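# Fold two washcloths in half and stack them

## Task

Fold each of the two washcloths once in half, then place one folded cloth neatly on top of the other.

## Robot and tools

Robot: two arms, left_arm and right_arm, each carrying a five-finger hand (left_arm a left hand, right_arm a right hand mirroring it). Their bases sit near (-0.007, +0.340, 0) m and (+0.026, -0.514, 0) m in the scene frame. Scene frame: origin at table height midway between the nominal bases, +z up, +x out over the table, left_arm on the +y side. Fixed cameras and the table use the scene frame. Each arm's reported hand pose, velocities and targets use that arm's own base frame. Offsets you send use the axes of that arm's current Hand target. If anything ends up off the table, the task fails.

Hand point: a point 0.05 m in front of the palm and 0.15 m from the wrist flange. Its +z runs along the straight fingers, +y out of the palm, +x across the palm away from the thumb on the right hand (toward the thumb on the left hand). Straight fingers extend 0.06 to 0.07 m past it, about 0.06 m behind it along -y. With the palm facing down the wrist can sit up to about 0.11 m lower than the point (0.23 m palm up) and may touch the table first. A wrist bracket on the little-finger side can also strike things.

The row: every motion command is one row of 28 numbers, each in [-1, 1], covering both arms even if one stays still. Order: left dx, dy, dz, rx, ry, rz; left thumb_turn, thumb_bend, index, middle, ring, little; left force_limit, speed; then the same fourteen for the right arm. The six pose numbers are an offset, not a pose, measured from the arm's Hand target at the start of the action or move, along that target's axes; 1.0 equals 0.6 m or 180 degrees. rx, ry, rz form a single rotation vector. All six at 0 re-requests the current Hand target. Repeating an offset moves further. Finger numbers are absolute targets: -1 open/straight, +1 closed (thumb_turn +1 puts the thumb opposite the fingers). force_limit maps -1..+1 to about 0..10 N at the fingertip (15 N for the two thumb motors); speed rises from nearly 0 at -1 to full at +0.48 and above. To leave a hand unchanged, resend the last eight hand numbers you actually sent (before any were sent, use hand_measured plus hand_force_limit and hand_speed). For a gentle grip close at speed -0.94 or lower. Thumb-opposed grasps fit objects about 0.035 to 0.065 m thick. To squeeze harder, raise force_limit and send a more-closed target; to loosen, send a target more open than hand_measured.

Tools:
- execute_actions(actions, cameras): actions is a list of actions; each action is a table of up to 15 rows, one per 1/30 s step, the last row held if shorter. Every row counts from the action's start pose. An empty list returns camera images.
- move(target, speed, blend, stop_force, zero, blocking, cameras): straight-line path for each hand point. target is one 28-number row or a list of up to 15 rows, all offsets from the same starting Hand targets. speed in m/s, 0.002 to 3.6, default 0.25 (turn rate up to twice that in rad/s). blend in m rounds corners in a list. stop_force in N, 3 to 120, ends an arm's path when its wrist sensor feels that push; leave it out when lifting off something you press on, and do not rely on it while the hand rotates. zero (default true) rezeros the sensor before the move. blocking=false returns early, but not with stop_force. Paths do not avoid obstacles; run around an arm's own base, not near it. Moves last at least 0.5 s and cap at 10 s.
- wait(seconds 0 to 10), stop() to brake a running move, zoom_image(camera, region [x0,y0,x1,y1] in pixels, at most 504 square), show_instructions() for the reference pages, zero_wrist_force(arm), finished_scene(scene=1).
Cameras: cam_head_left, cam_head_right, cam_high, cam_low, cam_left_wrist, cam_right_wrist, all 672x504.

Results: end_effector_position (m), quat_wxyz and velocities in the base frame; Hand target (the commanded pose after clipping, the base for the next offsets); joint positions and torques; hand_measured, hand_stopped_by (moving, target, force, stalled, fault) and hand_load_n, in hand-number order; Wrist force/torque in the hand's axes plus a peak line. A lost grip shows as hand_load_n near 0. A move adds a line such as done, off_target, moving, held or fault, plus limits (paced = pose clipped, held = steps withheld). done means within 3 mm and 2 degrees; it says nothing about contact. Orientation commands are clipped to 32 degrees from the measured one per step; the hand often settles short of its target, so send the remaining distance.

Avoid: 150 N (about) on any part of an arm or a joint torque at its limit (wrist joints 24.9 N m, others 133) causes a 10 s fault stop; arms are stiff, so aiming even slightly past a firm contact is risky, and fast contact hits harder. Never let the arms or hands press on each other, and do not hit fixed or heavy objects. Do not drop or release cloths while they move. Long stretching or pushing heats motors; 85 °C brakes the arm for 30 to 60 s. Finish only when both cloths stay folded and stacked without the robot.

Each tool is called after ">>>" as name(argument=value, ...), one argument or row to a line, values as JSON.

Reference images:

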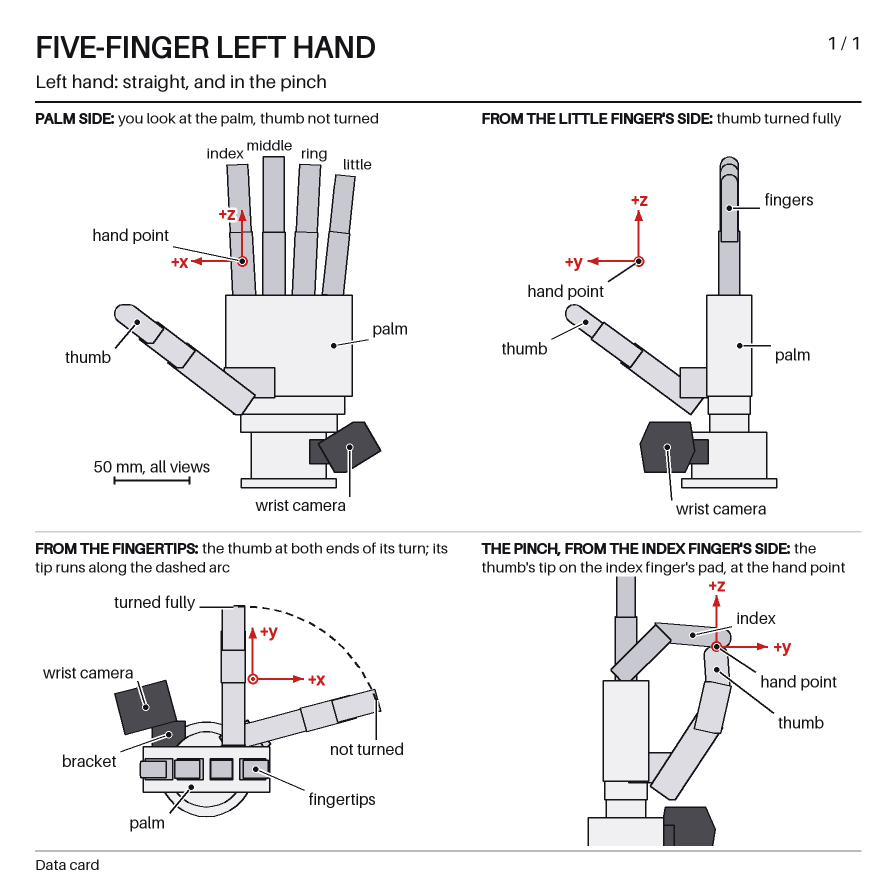

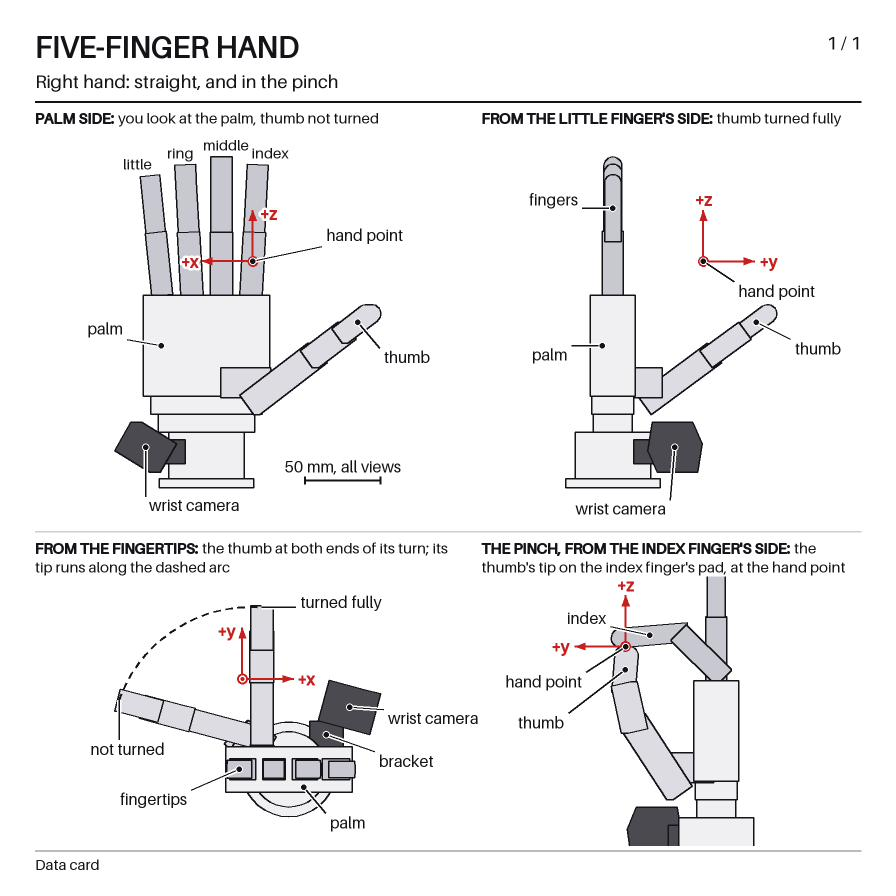

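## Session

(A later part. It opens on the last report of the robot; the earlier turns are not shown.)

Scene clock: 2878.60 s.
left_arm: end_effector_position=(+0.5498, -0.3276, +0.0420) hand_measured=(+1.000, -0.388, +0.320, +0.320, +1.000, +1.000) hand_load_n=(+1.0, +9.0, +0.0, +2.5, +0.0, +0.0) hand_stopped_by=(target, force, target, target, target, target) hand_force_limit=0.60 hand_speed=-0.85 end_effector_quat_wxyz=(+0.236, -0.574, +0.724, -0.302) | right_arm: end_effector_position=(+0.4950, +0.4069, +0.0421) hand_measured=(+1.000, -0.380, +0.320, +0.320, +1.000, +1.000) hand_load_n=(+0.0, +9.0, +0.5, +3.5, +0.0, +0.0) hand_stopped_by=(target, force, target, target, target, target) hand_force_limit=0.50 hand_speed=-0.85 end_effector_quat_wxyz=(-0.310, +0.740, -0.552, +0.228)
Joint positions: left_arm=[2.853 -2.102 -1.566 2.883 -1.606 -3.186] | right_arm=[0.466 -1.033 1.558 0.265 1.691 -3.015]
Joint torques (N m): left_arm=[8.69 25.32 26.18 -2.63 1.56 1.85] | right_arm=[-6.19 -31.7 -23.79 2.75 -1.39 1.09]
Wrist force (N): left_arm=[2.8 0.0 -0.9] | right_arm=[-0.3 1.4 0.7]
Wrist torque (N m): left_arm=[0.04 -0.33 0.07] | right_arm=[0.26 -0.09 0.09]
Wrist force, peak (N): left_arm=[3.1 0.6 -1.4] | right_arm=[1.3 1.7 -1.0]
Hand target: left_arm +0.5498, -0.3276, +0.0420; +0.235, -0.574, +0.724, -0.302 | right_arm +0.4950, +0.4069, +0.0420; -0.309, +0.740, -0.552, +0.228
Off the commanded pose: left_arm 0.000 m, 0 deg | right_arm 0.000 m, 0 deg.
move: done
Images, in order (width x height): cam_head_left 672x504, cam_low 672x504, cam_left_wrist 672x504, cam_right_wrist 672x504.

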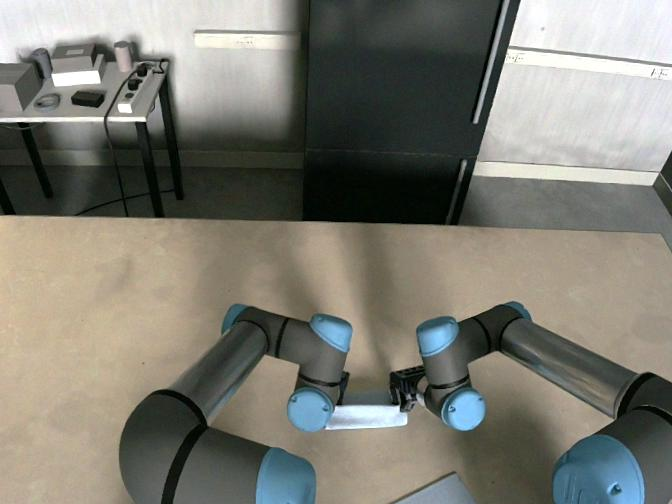

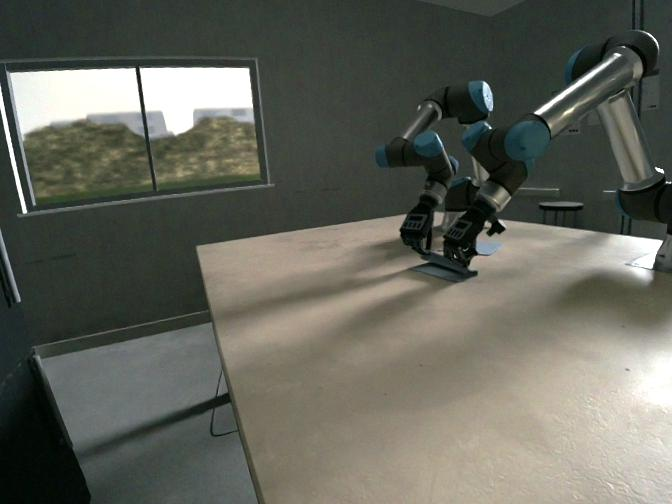

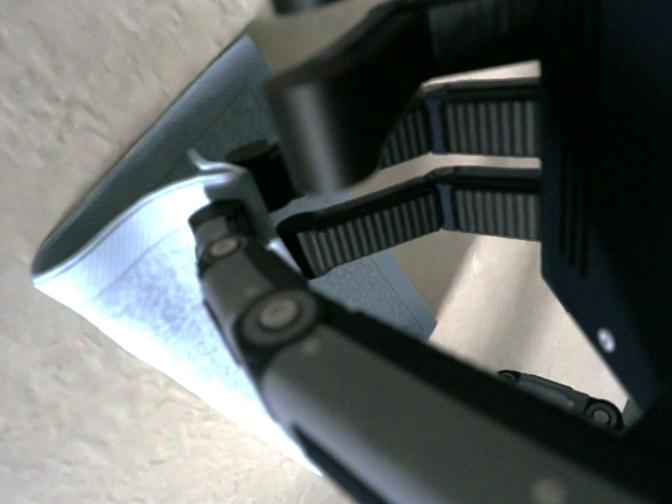

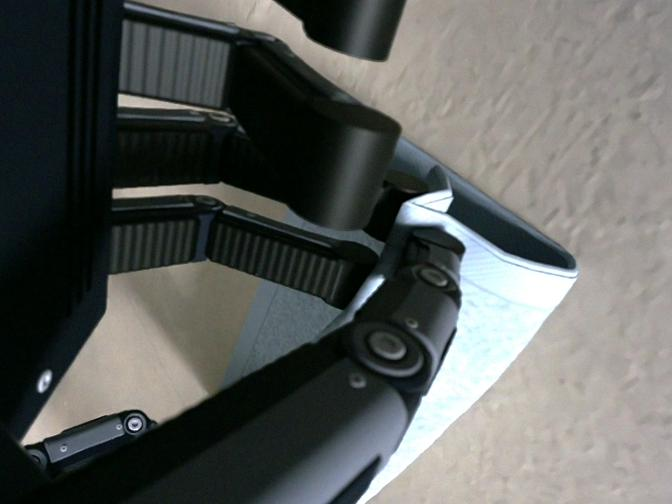

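>>> move(
  target=[-0.02112,-0.03042,0.04455,0,0,0,1,-0.25,0.32,0.32,1,1,0.6,-0.85,0.01428,-0.04878,0.06292,0,0,0,1,-0.35,0.32,0.32,1,1,0.5,-0.85],
  speed=0.05,
  cameras=["cam_head_left","cam_low","cam_left_wrist","cam_right_wrist"],
)

>>> zoom_image(
  camera="cam_low",
  region=[390, 190, 530, 300],
)

>>> zoom_image(
  camera="cam_head_left",
  region=[280, 350, 480, 494],
)

Scene clock: 2923.70 s.
left_arm: end_effector_position=(+0.5836, -0.3226, +0.0359) hand_measured=(+1.000, -0.388, +0.320, +0.320, +1.000, +1.000) hand_load_n=(+1.5, +9.0, +0.5, +2.5, +0.0, +0.0) hand_stopped_by=(target, force, target, target, target, target) hand_force_limit=0.60 hand_speed=-0.85 end_effector_quat_wxyz=(+0.235, -0.574, +0.724, -0.302) | right_arm: end_effector_position=(+0.5428, +0.4124, +0.0362) hand_measured=(+1.000, -0.380, +0.320, +0.320, +1.000, +1.000) hand_load_n=(-0.5, +9.0, +0.0, +3.0, +0.0, +0.0) hand_stopped_by=(target, force, target, target, target, target) hand_force_limit=0.50 hand_speed=-0.85 end_effector_quat_wxyz=(-0.309, +0.740, -0.552, +0.228)
Joint positions: left_arm=[2.881 -2.166 -1.478 2.859 -1.586 -3.166] | right_arm=[0.435 -0.942 1.42 0.308 1.669 -3.037]
Joint torques (N m): left_arm=[9.32 27.87 26.95 -2.4 1.38 1.92] | right_arm=[-7.43 -38.59 -22.73 2.78 -1.15 -1.54]
Wrist force (N): left_arm=[3.2 0.4 -0.6] | right_arm=[0.0 1.5 1.0]
Wrist torque (N m): left_arm=[0.07 -0.33 -0.08] | right_arm=[0.21 -0.18 0.23]
Wrist force, peak (N): left_arm=[3.4 0.5 -0.5] | right_arm=[0.0 1.9 1.1]
Hand target: left_arm +0.5837, -0.3226, +0.0359; +0.235, -0.574, +0.724, -0.302 | right_arm +0.5429, +0.4124, +0.0362; -0.309, +0.740, -0.552, +0.228
Off the commanded pose: left_arm 0.000 m, 0 deg | right_arm 0.000 m, 0 deg.
move: done
Images, in order (width x height): cam_head_left 672x504, cam_low 672x504, cam_left_wrist 672x504, cam_right_wrist 672x504.

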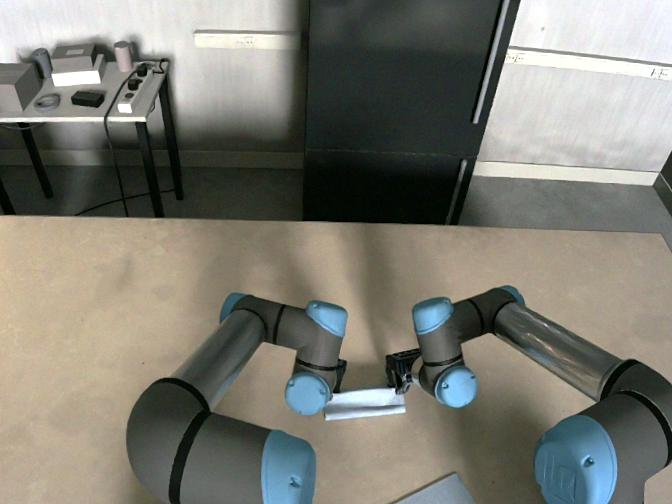

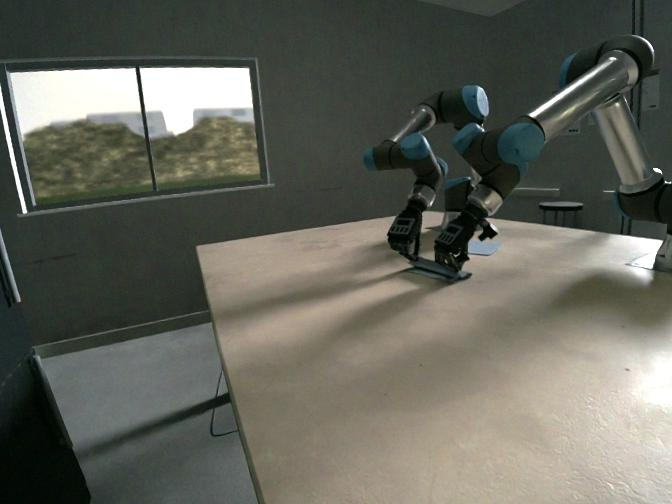

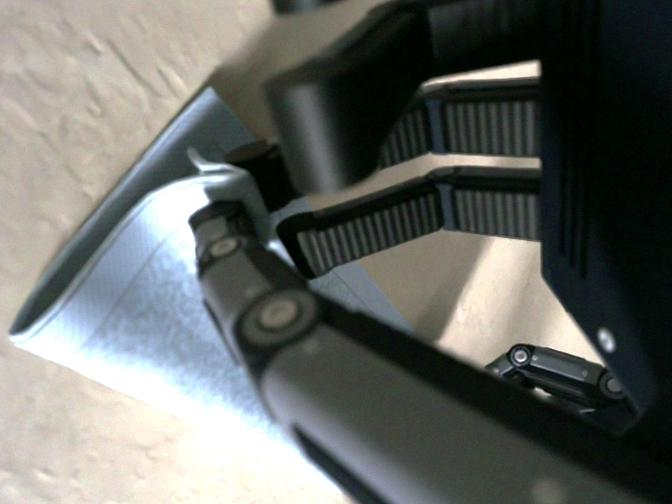

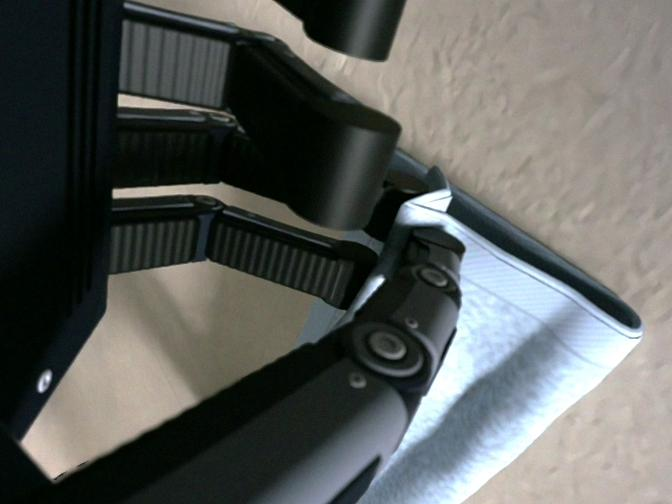

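Scaled by 3.600 from the camera's 672x504 image, which has a finer 960x720 frame.

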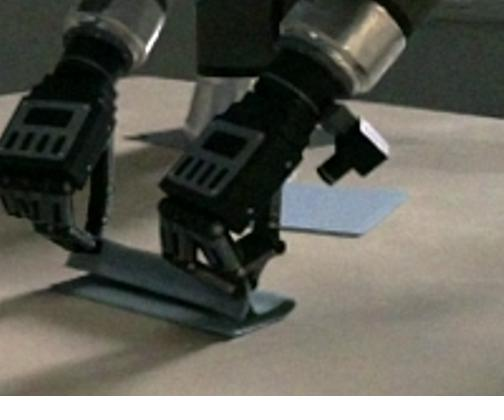

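Scaled by 2.520 from the camera's 672x504 image, which has a finer 960x720 frame.

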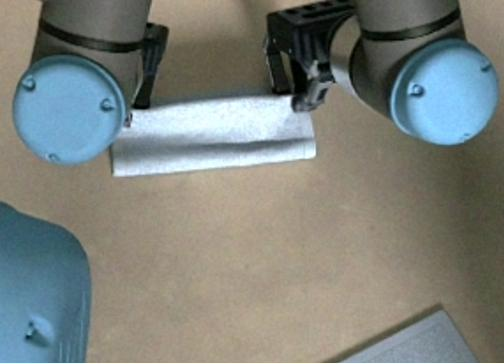

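>>> move(
  target=[-0.01578,0.01347,0.0148,-0.0167,0,0,1,-0.25,0.32,0.32,1,1,0.6,-0.85,-0.01147,0.00342,0.02485,-0.0167,0,0,1,-0.35,0.32,0.32,1,1,0.5,-0.85],
  speed=0.04,
  cameras=["cam_head_left","cam_low","cam_left_wrist","cam_right_wrist"],
)

>>> zoom_image(
  camera="cam_low",
  region=[390, 190, 530, 300],
)

>>> zoom_image(
  camera="cam_right_wrist",
  region=[270, 90, 672, 440],
)

Scene clock: 2969.67 s.
left_arm: end_effector_position=(+0.5864, -0.3137, +0.0239) hand_measured=(+1.000, -0.388, +0.320, +0.320, +1.000, +1.000) hand_load_n=(+2.0, +8.5, +0.5, +2.5, +0.0, +0.0) hand_stopped_by=(target, force, target, target, target, target) hand_force_limit=0.60 hand_speed=-0.85 end_effector_quat_wxyz=(+0.220, -0.580, +0.731, -0.283) | right_arm: end_effector_position=(+0.5496, +0.4216, +0.0243) hand_measured=(+1.000, -0.380, +0.320, +0.320, +1.000, +1.000) hand_load_n=(+0.0, +9.0, +0.5, +3.5, +0.0, +0.0) hand_stopped_by=(target, force, target, target, target, target) hand_force_limit=0.50 hand_speed=-0.85 end_effector_quat_wxyz=(-0.290, +0.748, -0.558, +0.213)
Joint positions: left_arm=[2.9 -2.203 -1.44 2.807 -1.573 -3.153] | right_arm=[0.442 -0.876 1.331 0.384 1.668 -3.027]
Joint torques (N m): left_arm=[8.2 28.73 26.39 -2.74 1.33 1.86] | right_arm=[5.52 -38.57 -23.85 3.23 -1.17 1.15]
Wrist force (N): left_arm=[3.1 -1.4 -1.3] | right_arm=[-0.5 1.0 0.9]
Wrist torque (N m): left_arm=[0.03 -0.27 -0.10] | right_arm=[0.18 -0.19 0.04]
Wrist force, peak (N): left_arm=[3.0 -1.8 -2.1] | right_arm=[-0.6 1.5 1.4]
Hand target: left_arm +0.5864, -0.3136, +0.0239; +0.220, -0.580, +0.731, -0.283 | right_arm +0.5496, +0.4216, +0.0242; -0.290, +0.748, -0.558, +0.213
Off the commanded pose: left_arm 0.000 m, 0 deg | right_arm 0.000 m, 0 deg.
move: done
Images, in order (width x height): cam_head_left 672x504, cam_low 672x504, cam_left_wrist 672x504, cam_right_wrist 672x504.

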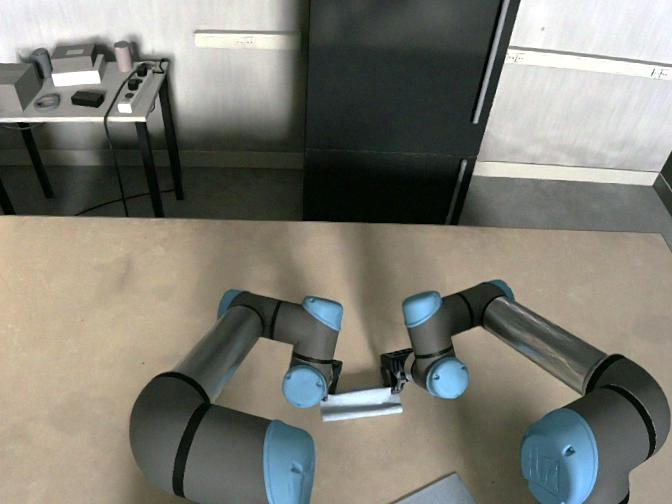

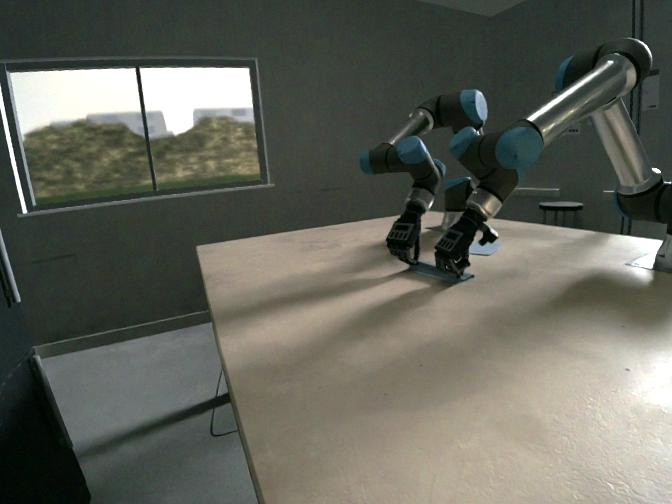

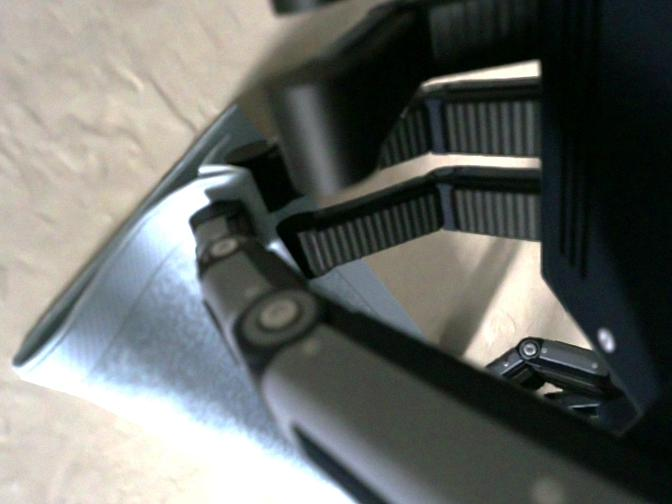

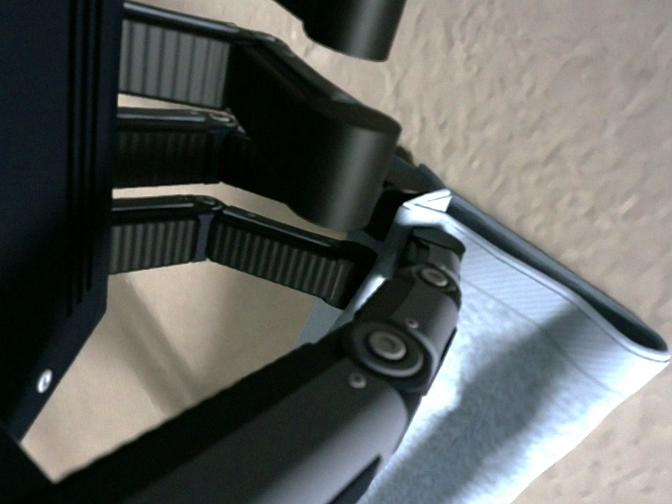

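Scaled by 3.600 from the camera's 672x504 image, which has a finer 960x720 frame.

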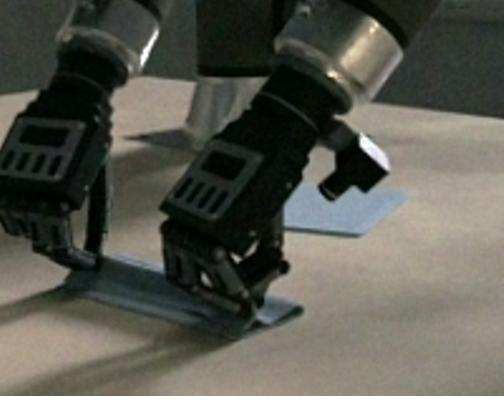

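Scaled by 1.254 from the camera's 672x504 image, which has a finer 960x720 frame.

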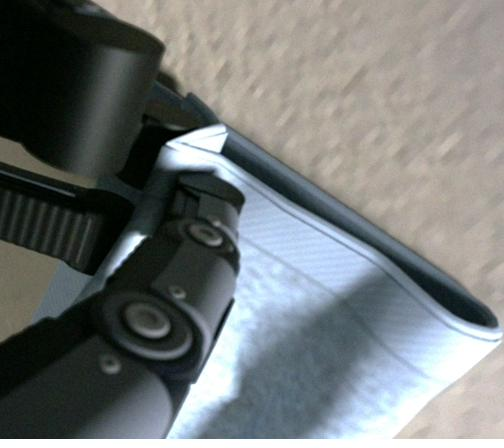

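>>> move(
  target=[0,0.01115,0.01238,0,0,0,1,-0.25,0.32,0.32,1,1,0.6,-0.85,0,0.01115,0.01238,0,0,0,1,-0.35,0.32,0.32,1,1,0.5,-0.85],
  speed=0.012,
  stop_force=4,
  cameras=["cam_left_wrist","cam_right_wrist"],
)

Scene clock: 2986.13 s.
left_arm: end_effector_position=(+0.5864, -0.3137, +0.0143) hand_measured=(+1.000, -0.388, +0.320, +0.320, +1.000, +1.000) hand_load_n=(+2.0, +9.5, +0.0, +0.0, +0.0, +0.0) hand_stopped_by=(target, force, target, target, target, target) hand_force_limit=0.60 hand_speed=-0.85 end_effector_quat_wxyz=(+0.220, -0.580, +0.731, -0.283) | right_arm: end_effector_position=(+0.5496, +0.4217, +0.0143) hand_measured=(+1.000, -0.380, +0.320, +0.320, +1.000, +1.000) hand_load_n=(-0.5, +9.5, +0.5, +2.5, +0.0, +0.0) hand_stopped_by=(target, force, target, target, target, target) hand_force_limit=0.50 hand_speed=-0.85 end_effector_quat_wxyz=(-0.290, +0.748, -0.558, +0.213)
Joint positions: left_arm=[2.9 -2.215 -1.448 2.826 -1.573 -3.153] | right_arm=[0.442 -0.865 1.34 0.365 1.668 -3.027]
Joint torques (N m): left_arm=[-0.76 51.91 23.94 -2.78 -0.51 1.05] | right_arm=[3.95 -38.87 -11.05 -1.07 1.95 1.06]
Wrist force (N): left_arm=[3.3 -4.2 -4.6] | right_arm=[-0.2 -0.9 -1.2]
Wrist torque (N m): left_arm=[-0.08 -0.39 0.01] | right_arm=[0.10 -0.13 0.01]
Wrist force, peak (N): left_arm=[3.1 -5.3 -5.5] | right_arm=[-0.5 -2.3 -2.0]
Hand target: left_arm +0.5864, -0.3137, +0.0143; +0.220, -0.580, +0.731, -0.283 | right_arm +0.5496, +0.4217, +0.0143; -0.290, +0.748, -0.558, +0.213
Off the commanded pose: left_arm 0.000 m, 0 deg | right_arm 0.000 m, 0 deg.
move: contact (left_arm, right_arm)
Images, in order (width x height): cam_left_wrist 672x504, cam_right_wrist 672x504.

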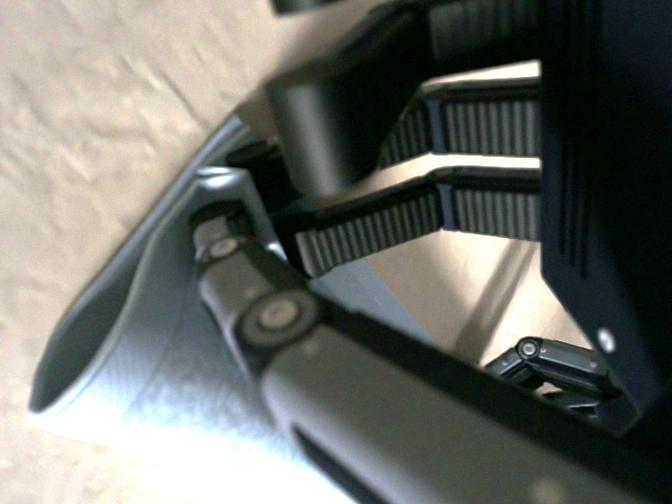

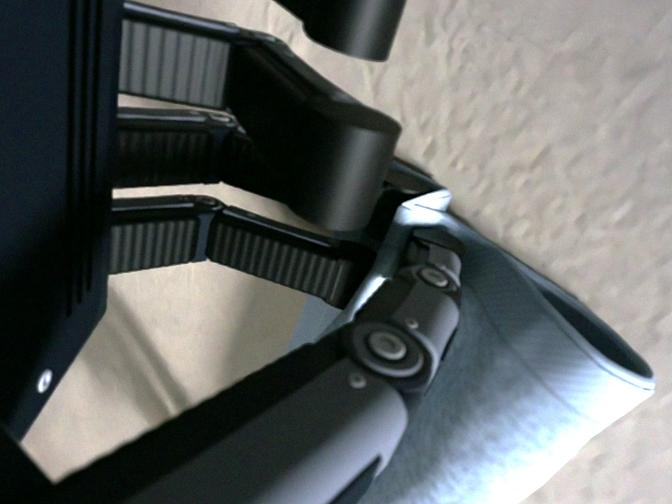

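>>> move(
  target=[0,0,0,0,0,0,1,-0.8,0.32,0.32,1,1,0.6,-0.4,0,0,0,0,0,0,1,-0.8,0.32,0.32,1,1,0.5,-0.4],
  cameras=["cam_head_left","cam_low","cam_left_wrist","cam_right_wrist"],
)

>>> zoom_image(
  camera="cam_low",
  region=[390, 190, 530, 300],
)

>>> zoom_image(
  camera="cam_head_left",
  region=[280, 350, 480, 494],
)

Scene clock: 2995.73 s.
left_arm: end_effector_position=(+0.5864, -0.3137, +0.0144) hand_measured=(+1.000, -0.798, +0.320, +0.320, +1.000, +1.000) hand_load_n=(+4.5, -3.5, +0.0, -3.0, +0.0, +0.0) hand_stopped_by=(target, target, target, target, target, target) hand_force_limit=0.60 hand_speed=-0.40 end_effector_quat_wxyz=(+0.220, -0.580, +0.731, -0.283) | right_arm: end_effector_position=(+0.5496, +0.4217, +0.0143) hand_measured=(+1.000, -0.798, +0.320, +0.320, +1.000, +1.000) hand_load_n=(+3.5, -1.5, +0.0, -0.5, +0.0, +0.0) hand_stopped_by=(target, target, target, target, target, target) hand_force_limit=0.50 hand_speed=-0.40 end_effector_quat_wxyz=(-0.290, +0.748, -0.558, +0.213)
Joint positions: left_arm=[2.9 -2.215 -1.448 2.826 -1.573 -3.153] | right_arm=[0.442 -0.865 1.34 0.365 1.668 -3.027]
Joint torques (N m): left_arm=[6.12 49.77 20.78 -2.58 0.69 1.81] | right_arm=[3.99 -45.96 -14.63 0.49 1.76 0.75]
Wrist force (N): left_arm=[3.8 -5.7 -4.5] | right_arm=[-1.6 -1.8 -0.7]
Wrist torque (N m): left_arm=[-0.17 -0.38 -0.04] | right_arm=[0.07 -0.11 0.08]
Wrist force, peak (N): left_arm=[3.9 -7.1 -4.7] | right_arm=[-1.2 -3.3 -1.6]
Hand target: left_arm +0.5864, -0.3137, +0.0143; +0.220, -0.580, +0.731, -0.283 | right_arm +0.5496, +0.4217, +0.0143; -0.290, +0.748, -0.558, +0.213
Off the commanded pose: left_arm 0.000 m, 0 deg | right_arm 0.000 m, 0 deg.
move: done
Images, in order (width x height): cam_head_left 672x504, cam_low 672x504, cam_left_wrist 672x504, cam_right_wrist 672x504.

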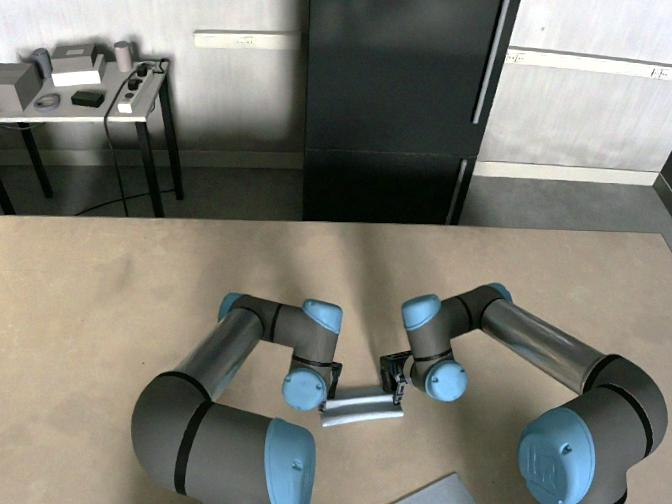

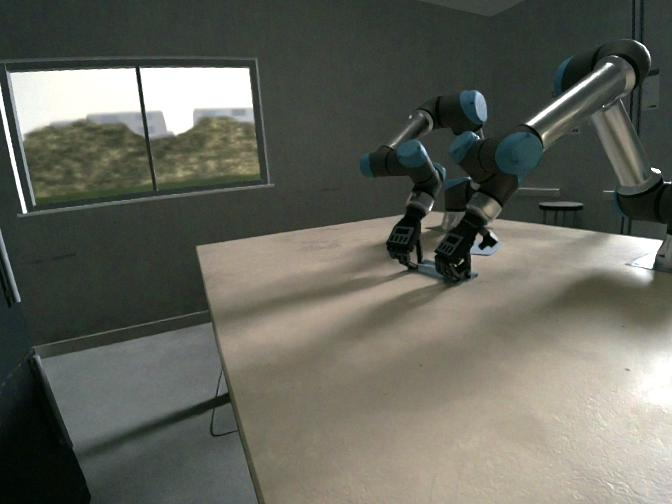

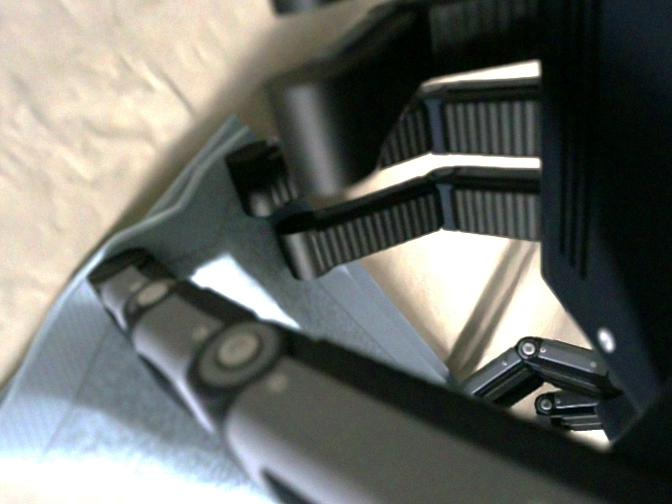

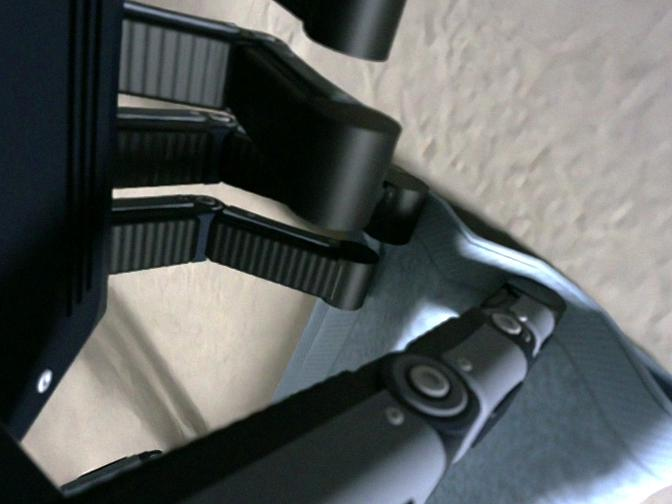

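Scaled by 3.600 from the camera's 672x504 image, which has a finer 960x720 frame.

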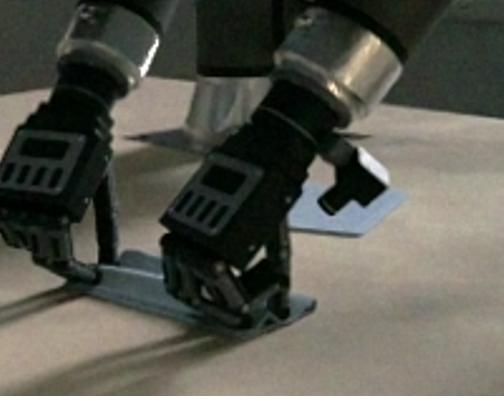

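Scaled by 2.520 from the camera's 672x504 image, which has a finer 960x720 frame.

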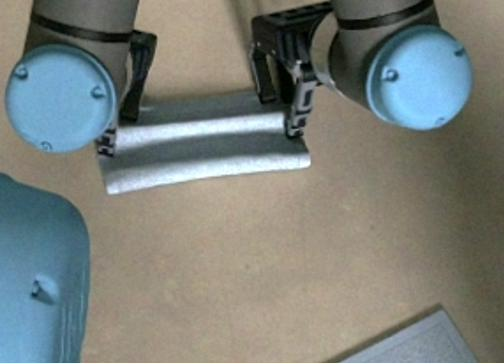

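>>> move(
  target=[
    [0,-0.0223,-0.0248,0,0,0,1,-0.8,0.32,0.32,1,1,0.6,-0.4,0,-0.0223,-0.0248,0,0,0,1,-0.8,0.32,0.32,1,1,0.5,-0.4],
    [0,-0.1338,-0.1486,0,0,0,1,-0.8,0.32,0.32,1,1,0.6,-0.4,0,-0.1338,-0.1486,0,0,0,1,-0.8,0.32,0.32,1,1,0.5,-0.4],
  ],
  speed=[0.04,0.2],
  blend=[0.005,0],
  cameras=["cam_head_left","cam_head_right","cam_low","cam_left_wrist","cam_right_wrist"],
)

>>> zoom_image(
  camera="cam_head_left",
  region=[280, 350, 480, 494],
)

>>> zoom_image(
  camera="cam_low",
  region=[390, 190, 530, 300],
)

Scene clock: 3007.67 s.
left_arm: end_effector_position=(+0.5865, -0.3129, +0.1342) hand_measured=(+1.000, -0.798, +0.320, +0.320, +1.000, +1.000) hand_load_n=(+0.0, +0.0, +0.0, +0.0, +0.0, +0.0) hand_stopped_by=(target, target, target, target, target, target) hand_force_limit=0.60 hand_speed=-0.40 end_effector_quat_wxyz=(+0.220, -0.580, +0.731, -0.283) | right_arm: end_effector_position=(+0.5494, +0.4211, +0.1341) hand_measured=(+1.000, -0.800, +0.320, +0.320, +1.000, +1.000) hand_load_n=(+0.0, -0.5, +0.0, +0.0, +0.5, +0.0) hand_stopped_by=(target, target, target, target, target, target) hand_force_limit=0.50 hand_speed=-0.40 end_effector_quat_wxyz=(-0.290, +0.748, -0.558, +0.213)
Joint positions: left_arm=[2.902 -2.104 -1.299 2.567 -1.572 -3.152] | right_arm=[0.441 -0.967 1.188 0.619 1.668 -3.028]
Joint torques (N m): left_arm=[7.95 53.45 28.37 -2.32 0.36 1.81] | right_arm=[-7.24 -54.56 -23.52 3.3 1.41 -1.49]
Wrist force (N): left_arm=[1.5 0.4 -0.7] | right_arm=[1.0 1.2 0.5]
Wrist torque (N m): left_arm=[0.03 -0.24 -0.04] | right_arm=[0.19 -0.19 0.08]
Wrist force, peak (N): left_arm=[3.8 -6.0 -4.9] | right_arm=[-1.9 -2.2 -0.8]
Hand target: left_arm +0.5865, -0.3129, +0.1343; +0.220, -0.580, +0.731, -0.283 | right_arm +0.5494, +0.4211, +0.1342; -0.290, +0.748, -0.558, +0.213
Off the commanded pose: left_arm 0.000 m, 0 deg | right_arm 0.000 m, 0 deg.
move: done
Images, in order (width x height): cam_head_left 672x504, cam_head_right 672x504, cam_low 672x504, cam_left_wrist 672x504, cam_right_wrist 672x504.

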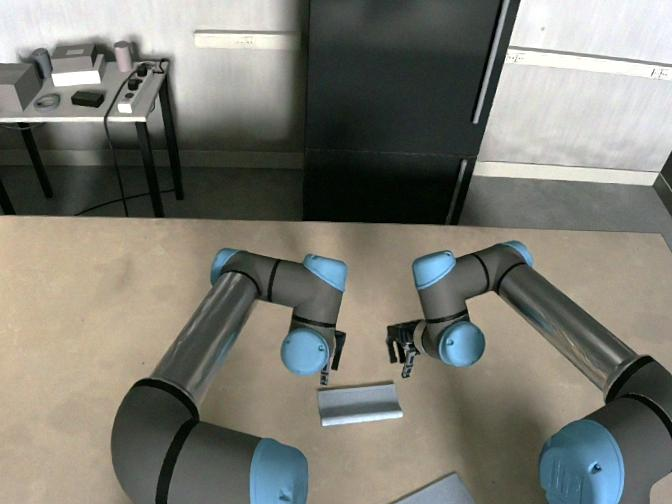

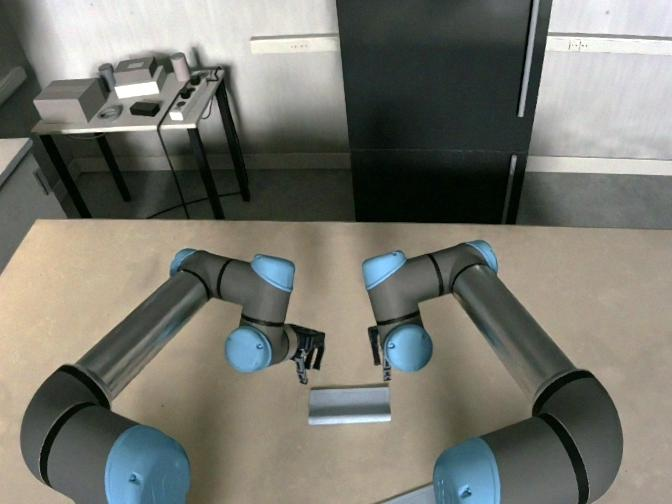

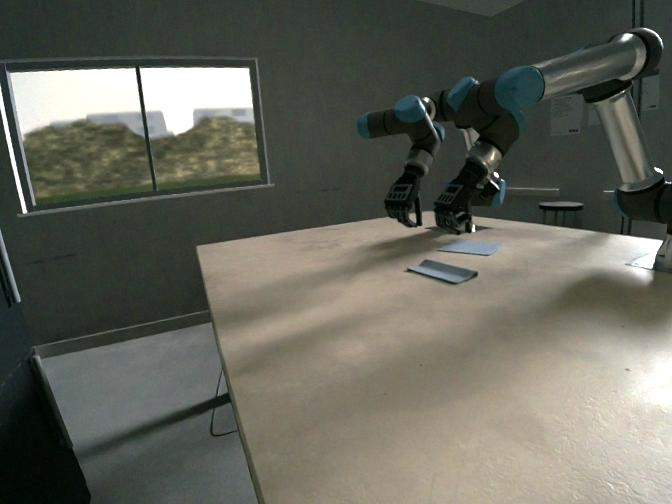

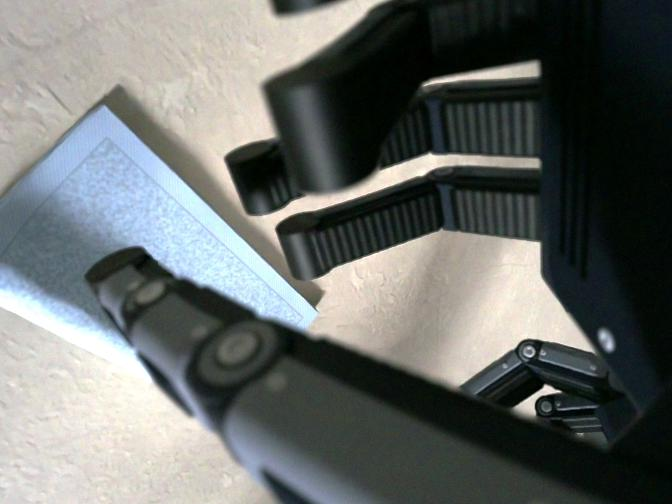

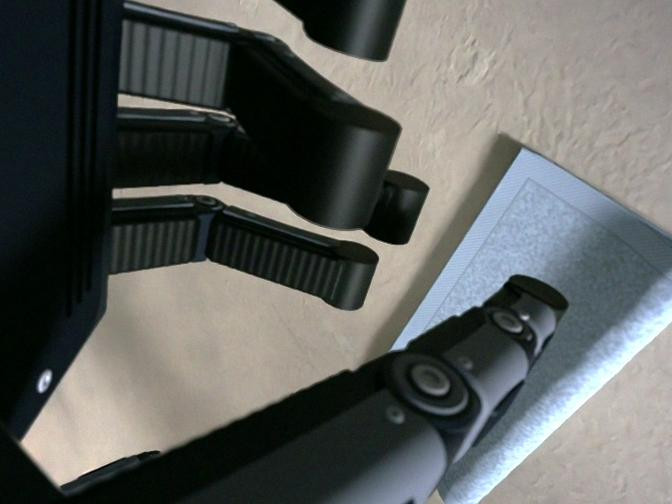

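Scaled by 2.520 from the camera's 672x504 image, which has a finer 960x720 frame.

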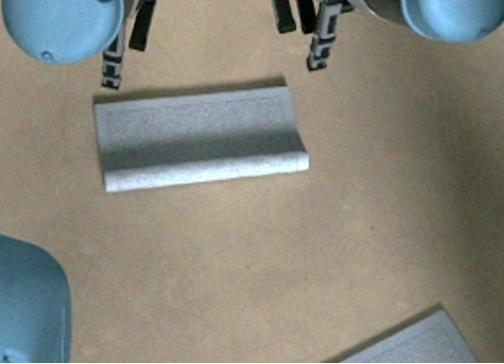

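Scaled by 3.600 from the camera's 672x504 image, which has a finer 960x720 frame.

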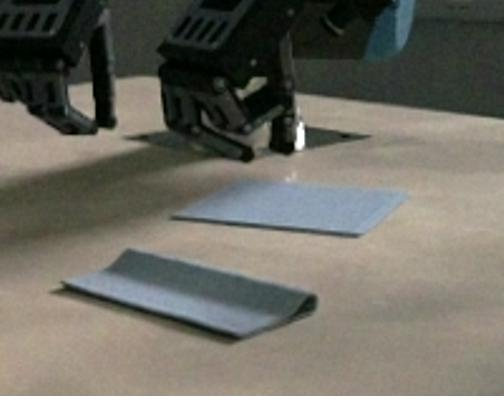

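>>> move(
  target=[0.32497,0.28318,-0.22333,0,-0.0985,-0.1094,1,-0.8,0.32,0.32,1,1,0.6,-0.4,0.07708,0.32038,-0.25692,0,-0.0985,-0.1094,1,-0.8,0.32,0.32,1,1,0.5,-0.4],
  speed=0.2,
  cameras=["cam_head_left","cam_high","cam_low","cam_left_wrist","cam_right_wrist"],
)

Scene clock: 3062.37 s.
left_arm: end_effector_position=(+0.3316, -0.4531, +0.1212) hand_measured=(+1.000, -0.798, +0.320, +0.320, +1.000, +1.000) hand_load_n=(+0.0, +0.0, +0.0, +0.0, +0.0, +0.0) hand_stopped_by=(target, target, target, target, target, target) hand_force_limit=0.60 hand_speed=-0.40 end_effector_quat_wxyz=(-0.278, +0.733, -0.579, +0.224) | right_arm: end_effector_position=(+0.3271, +0.3062, +0.1191) hand_measured=(+1.000, -0.800, +0.320, +0.320, +1.000, +1.000) hand_load_n=(+0.0, -0.5, +0.0, +0.0, +0.0, -0.5) hand_stopped_by=(target, target, target, target, target, target) hand_force_limit=0.50 hand_speed=-0.40 end_effector_quat_wxyz=(-0.331, +0.856, -0.371, +0.142)
Joint positions: left_arm=[2.272 -2.075 -1.456 2.352 -2.206 -4.114] | right_arm=[0.234 -1.507 1.984 0.426 1.229 -3.541]
Joint torques (N m): left_arm=[-7.53 25.61 26.16 -3.32 -2.68 -2.17] | right_arm=[-6.1 -28.3 -11.7 3.22 -1.87 -1.36]
Wrist force (N): left_arm=[1.5 -0.1 -0.6] | right_arm=[1.1 1.6 0.5]
Wrist torque (N m): left_arm=[0.02 -0.29 0.11] | right_arm=[0.28 -0.13 0.18]
Wrist force, peak (N): left_arm=[2.0 1.2 -1.4] | right_arm=[1.4 2.3 0.1]
Hand target: left_arm +0.3315, -0.4531, +0.1212; -0.278, +0.733, -0.579, +0.224 | right_arm +0.3271, +0.3062, +0.1192; -0.331, +0.856, -0.371, +0.142
Off the commanded pose: left_arm 0.000 m, 0 deg | right_arm 0.000 m, 0 deg.
move: done
Images, in order (width x height): cam_head_left 672x504, cam_high 672x504, cam_low 672x504, cam_left_wrist 672x504, cam_right_wrist 672x504.

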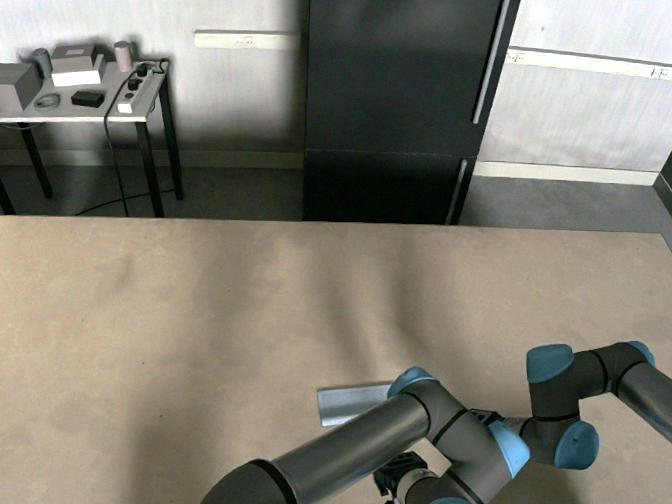

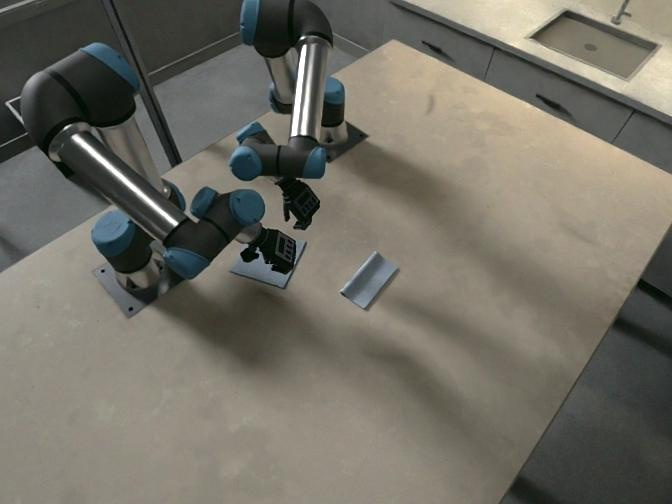

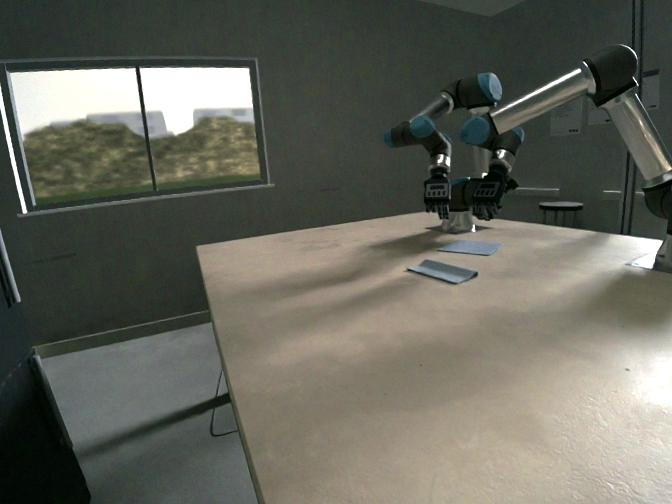

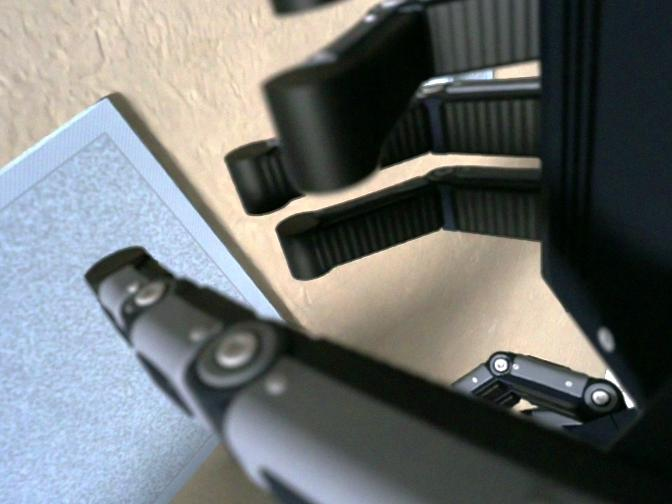

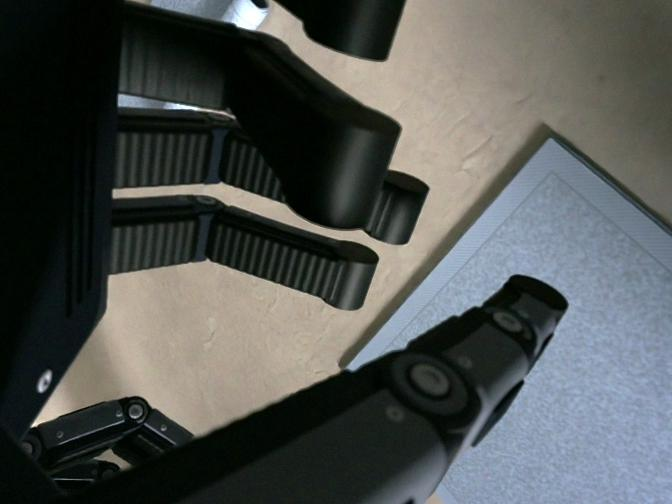

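>>> move(
  target=[0,0.1003,0.1115,0,0,0,1,-0.8,0.32,0.32,1,1,0.6,-0.4,0,0.1003,0.1115,0,0,0,1,-0.8,0.32,0.32,1,1,0.5,-0.4],
  speed=0.1,
  cameras=["cam_left_wrist","cam_right_wrist"],
)

Scene clock: 3081.60 s.
left_arm: end_effector_position=(+0.3315, -0.4537, +0.0313) hand_measured=(+1.000, -0.798, +0.320, +0.320, +1.000, +1.000) hand_load_n=(+0.5, +0.0, +0.0, +0.0, +0.0, +0.0) hand_stopped_by=(target, target, target, target, target, target) hand_force_limit=0.60 hand_speed=-0.40 end_effector_quat_wxyz=(-0.278, +0.733, -0.579, +0.224) | right_arm: end_effector_position=(+0.3273, +0.3067, +0.0293) hand_measured=(+1.000, -0.800, +0.320, +0.320, +1.000, +1.000) hand_load_n=(+0.0, +0.0, +0.0, +0.0, +0.0, +0.0) hand_stopped_by=(target, target, target, target, target, target) hand_force_limit=0.50 hand_speed=-0.40 end_effector_quat_wxyz=(-0.331, +0.856, -0.371, +0.142)
Joint positions: left_arm=[2.271 -2.176 -1.551 2.546 -2.206 -4.115] | right_arm=[0.235 -1.37 2.103 0.17 1.229 -3.54]
Joint torques (N m): left_arm=[-6.9 27.47 10.66 -0.32 -0.99 1.66] | right_arm=[5.58 -15 -7.01 -1.34 1.51 1.15]
Wrist force (N): left_arm=[1.3 -0.1 -1.1] | right_arm=[0.5 1.2 0.2]
Wrist torque (N m): left_arm=[0.08 -0.28 0.09] | right_arm=[0.21 -0.06 0.02]
Wrist force, peak (N): left_arm=[1.5 -0.7 -0.9] | right_arm=[0.7 2.0 0.7]
Hand target: left_arm +0.3315, -0.4537, +0.0312; -0.278, +0.733, -0.579, +0.224 | right_arm +0.3273, +0.3067, +0.0292; -0.331, +0.856, -0.371, +0.142
Off the commanded pose: left_arm 0.000 m, 0 deg | right_arm 0.000 m, 0 deg.
move: done
Images, in order (width x height): cam_left_wrist 672x504, cam_right_wrist 672x504.

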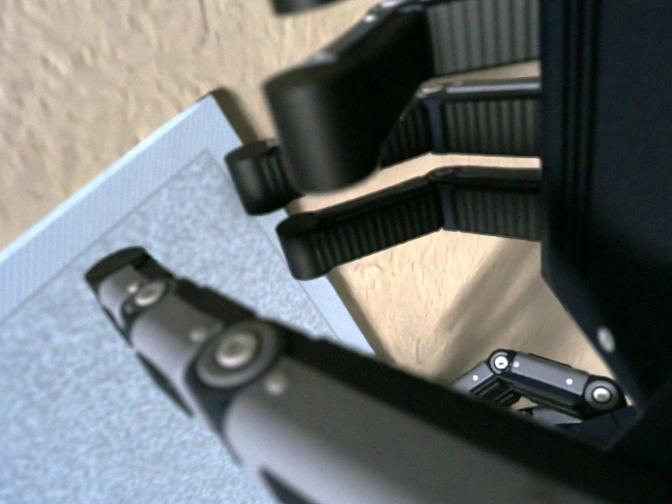

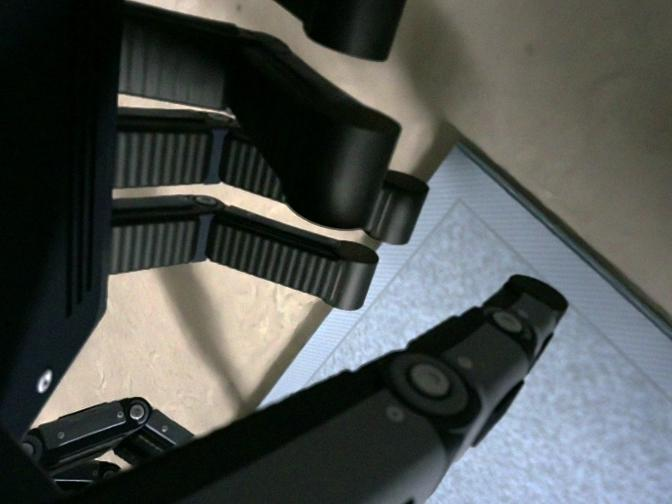

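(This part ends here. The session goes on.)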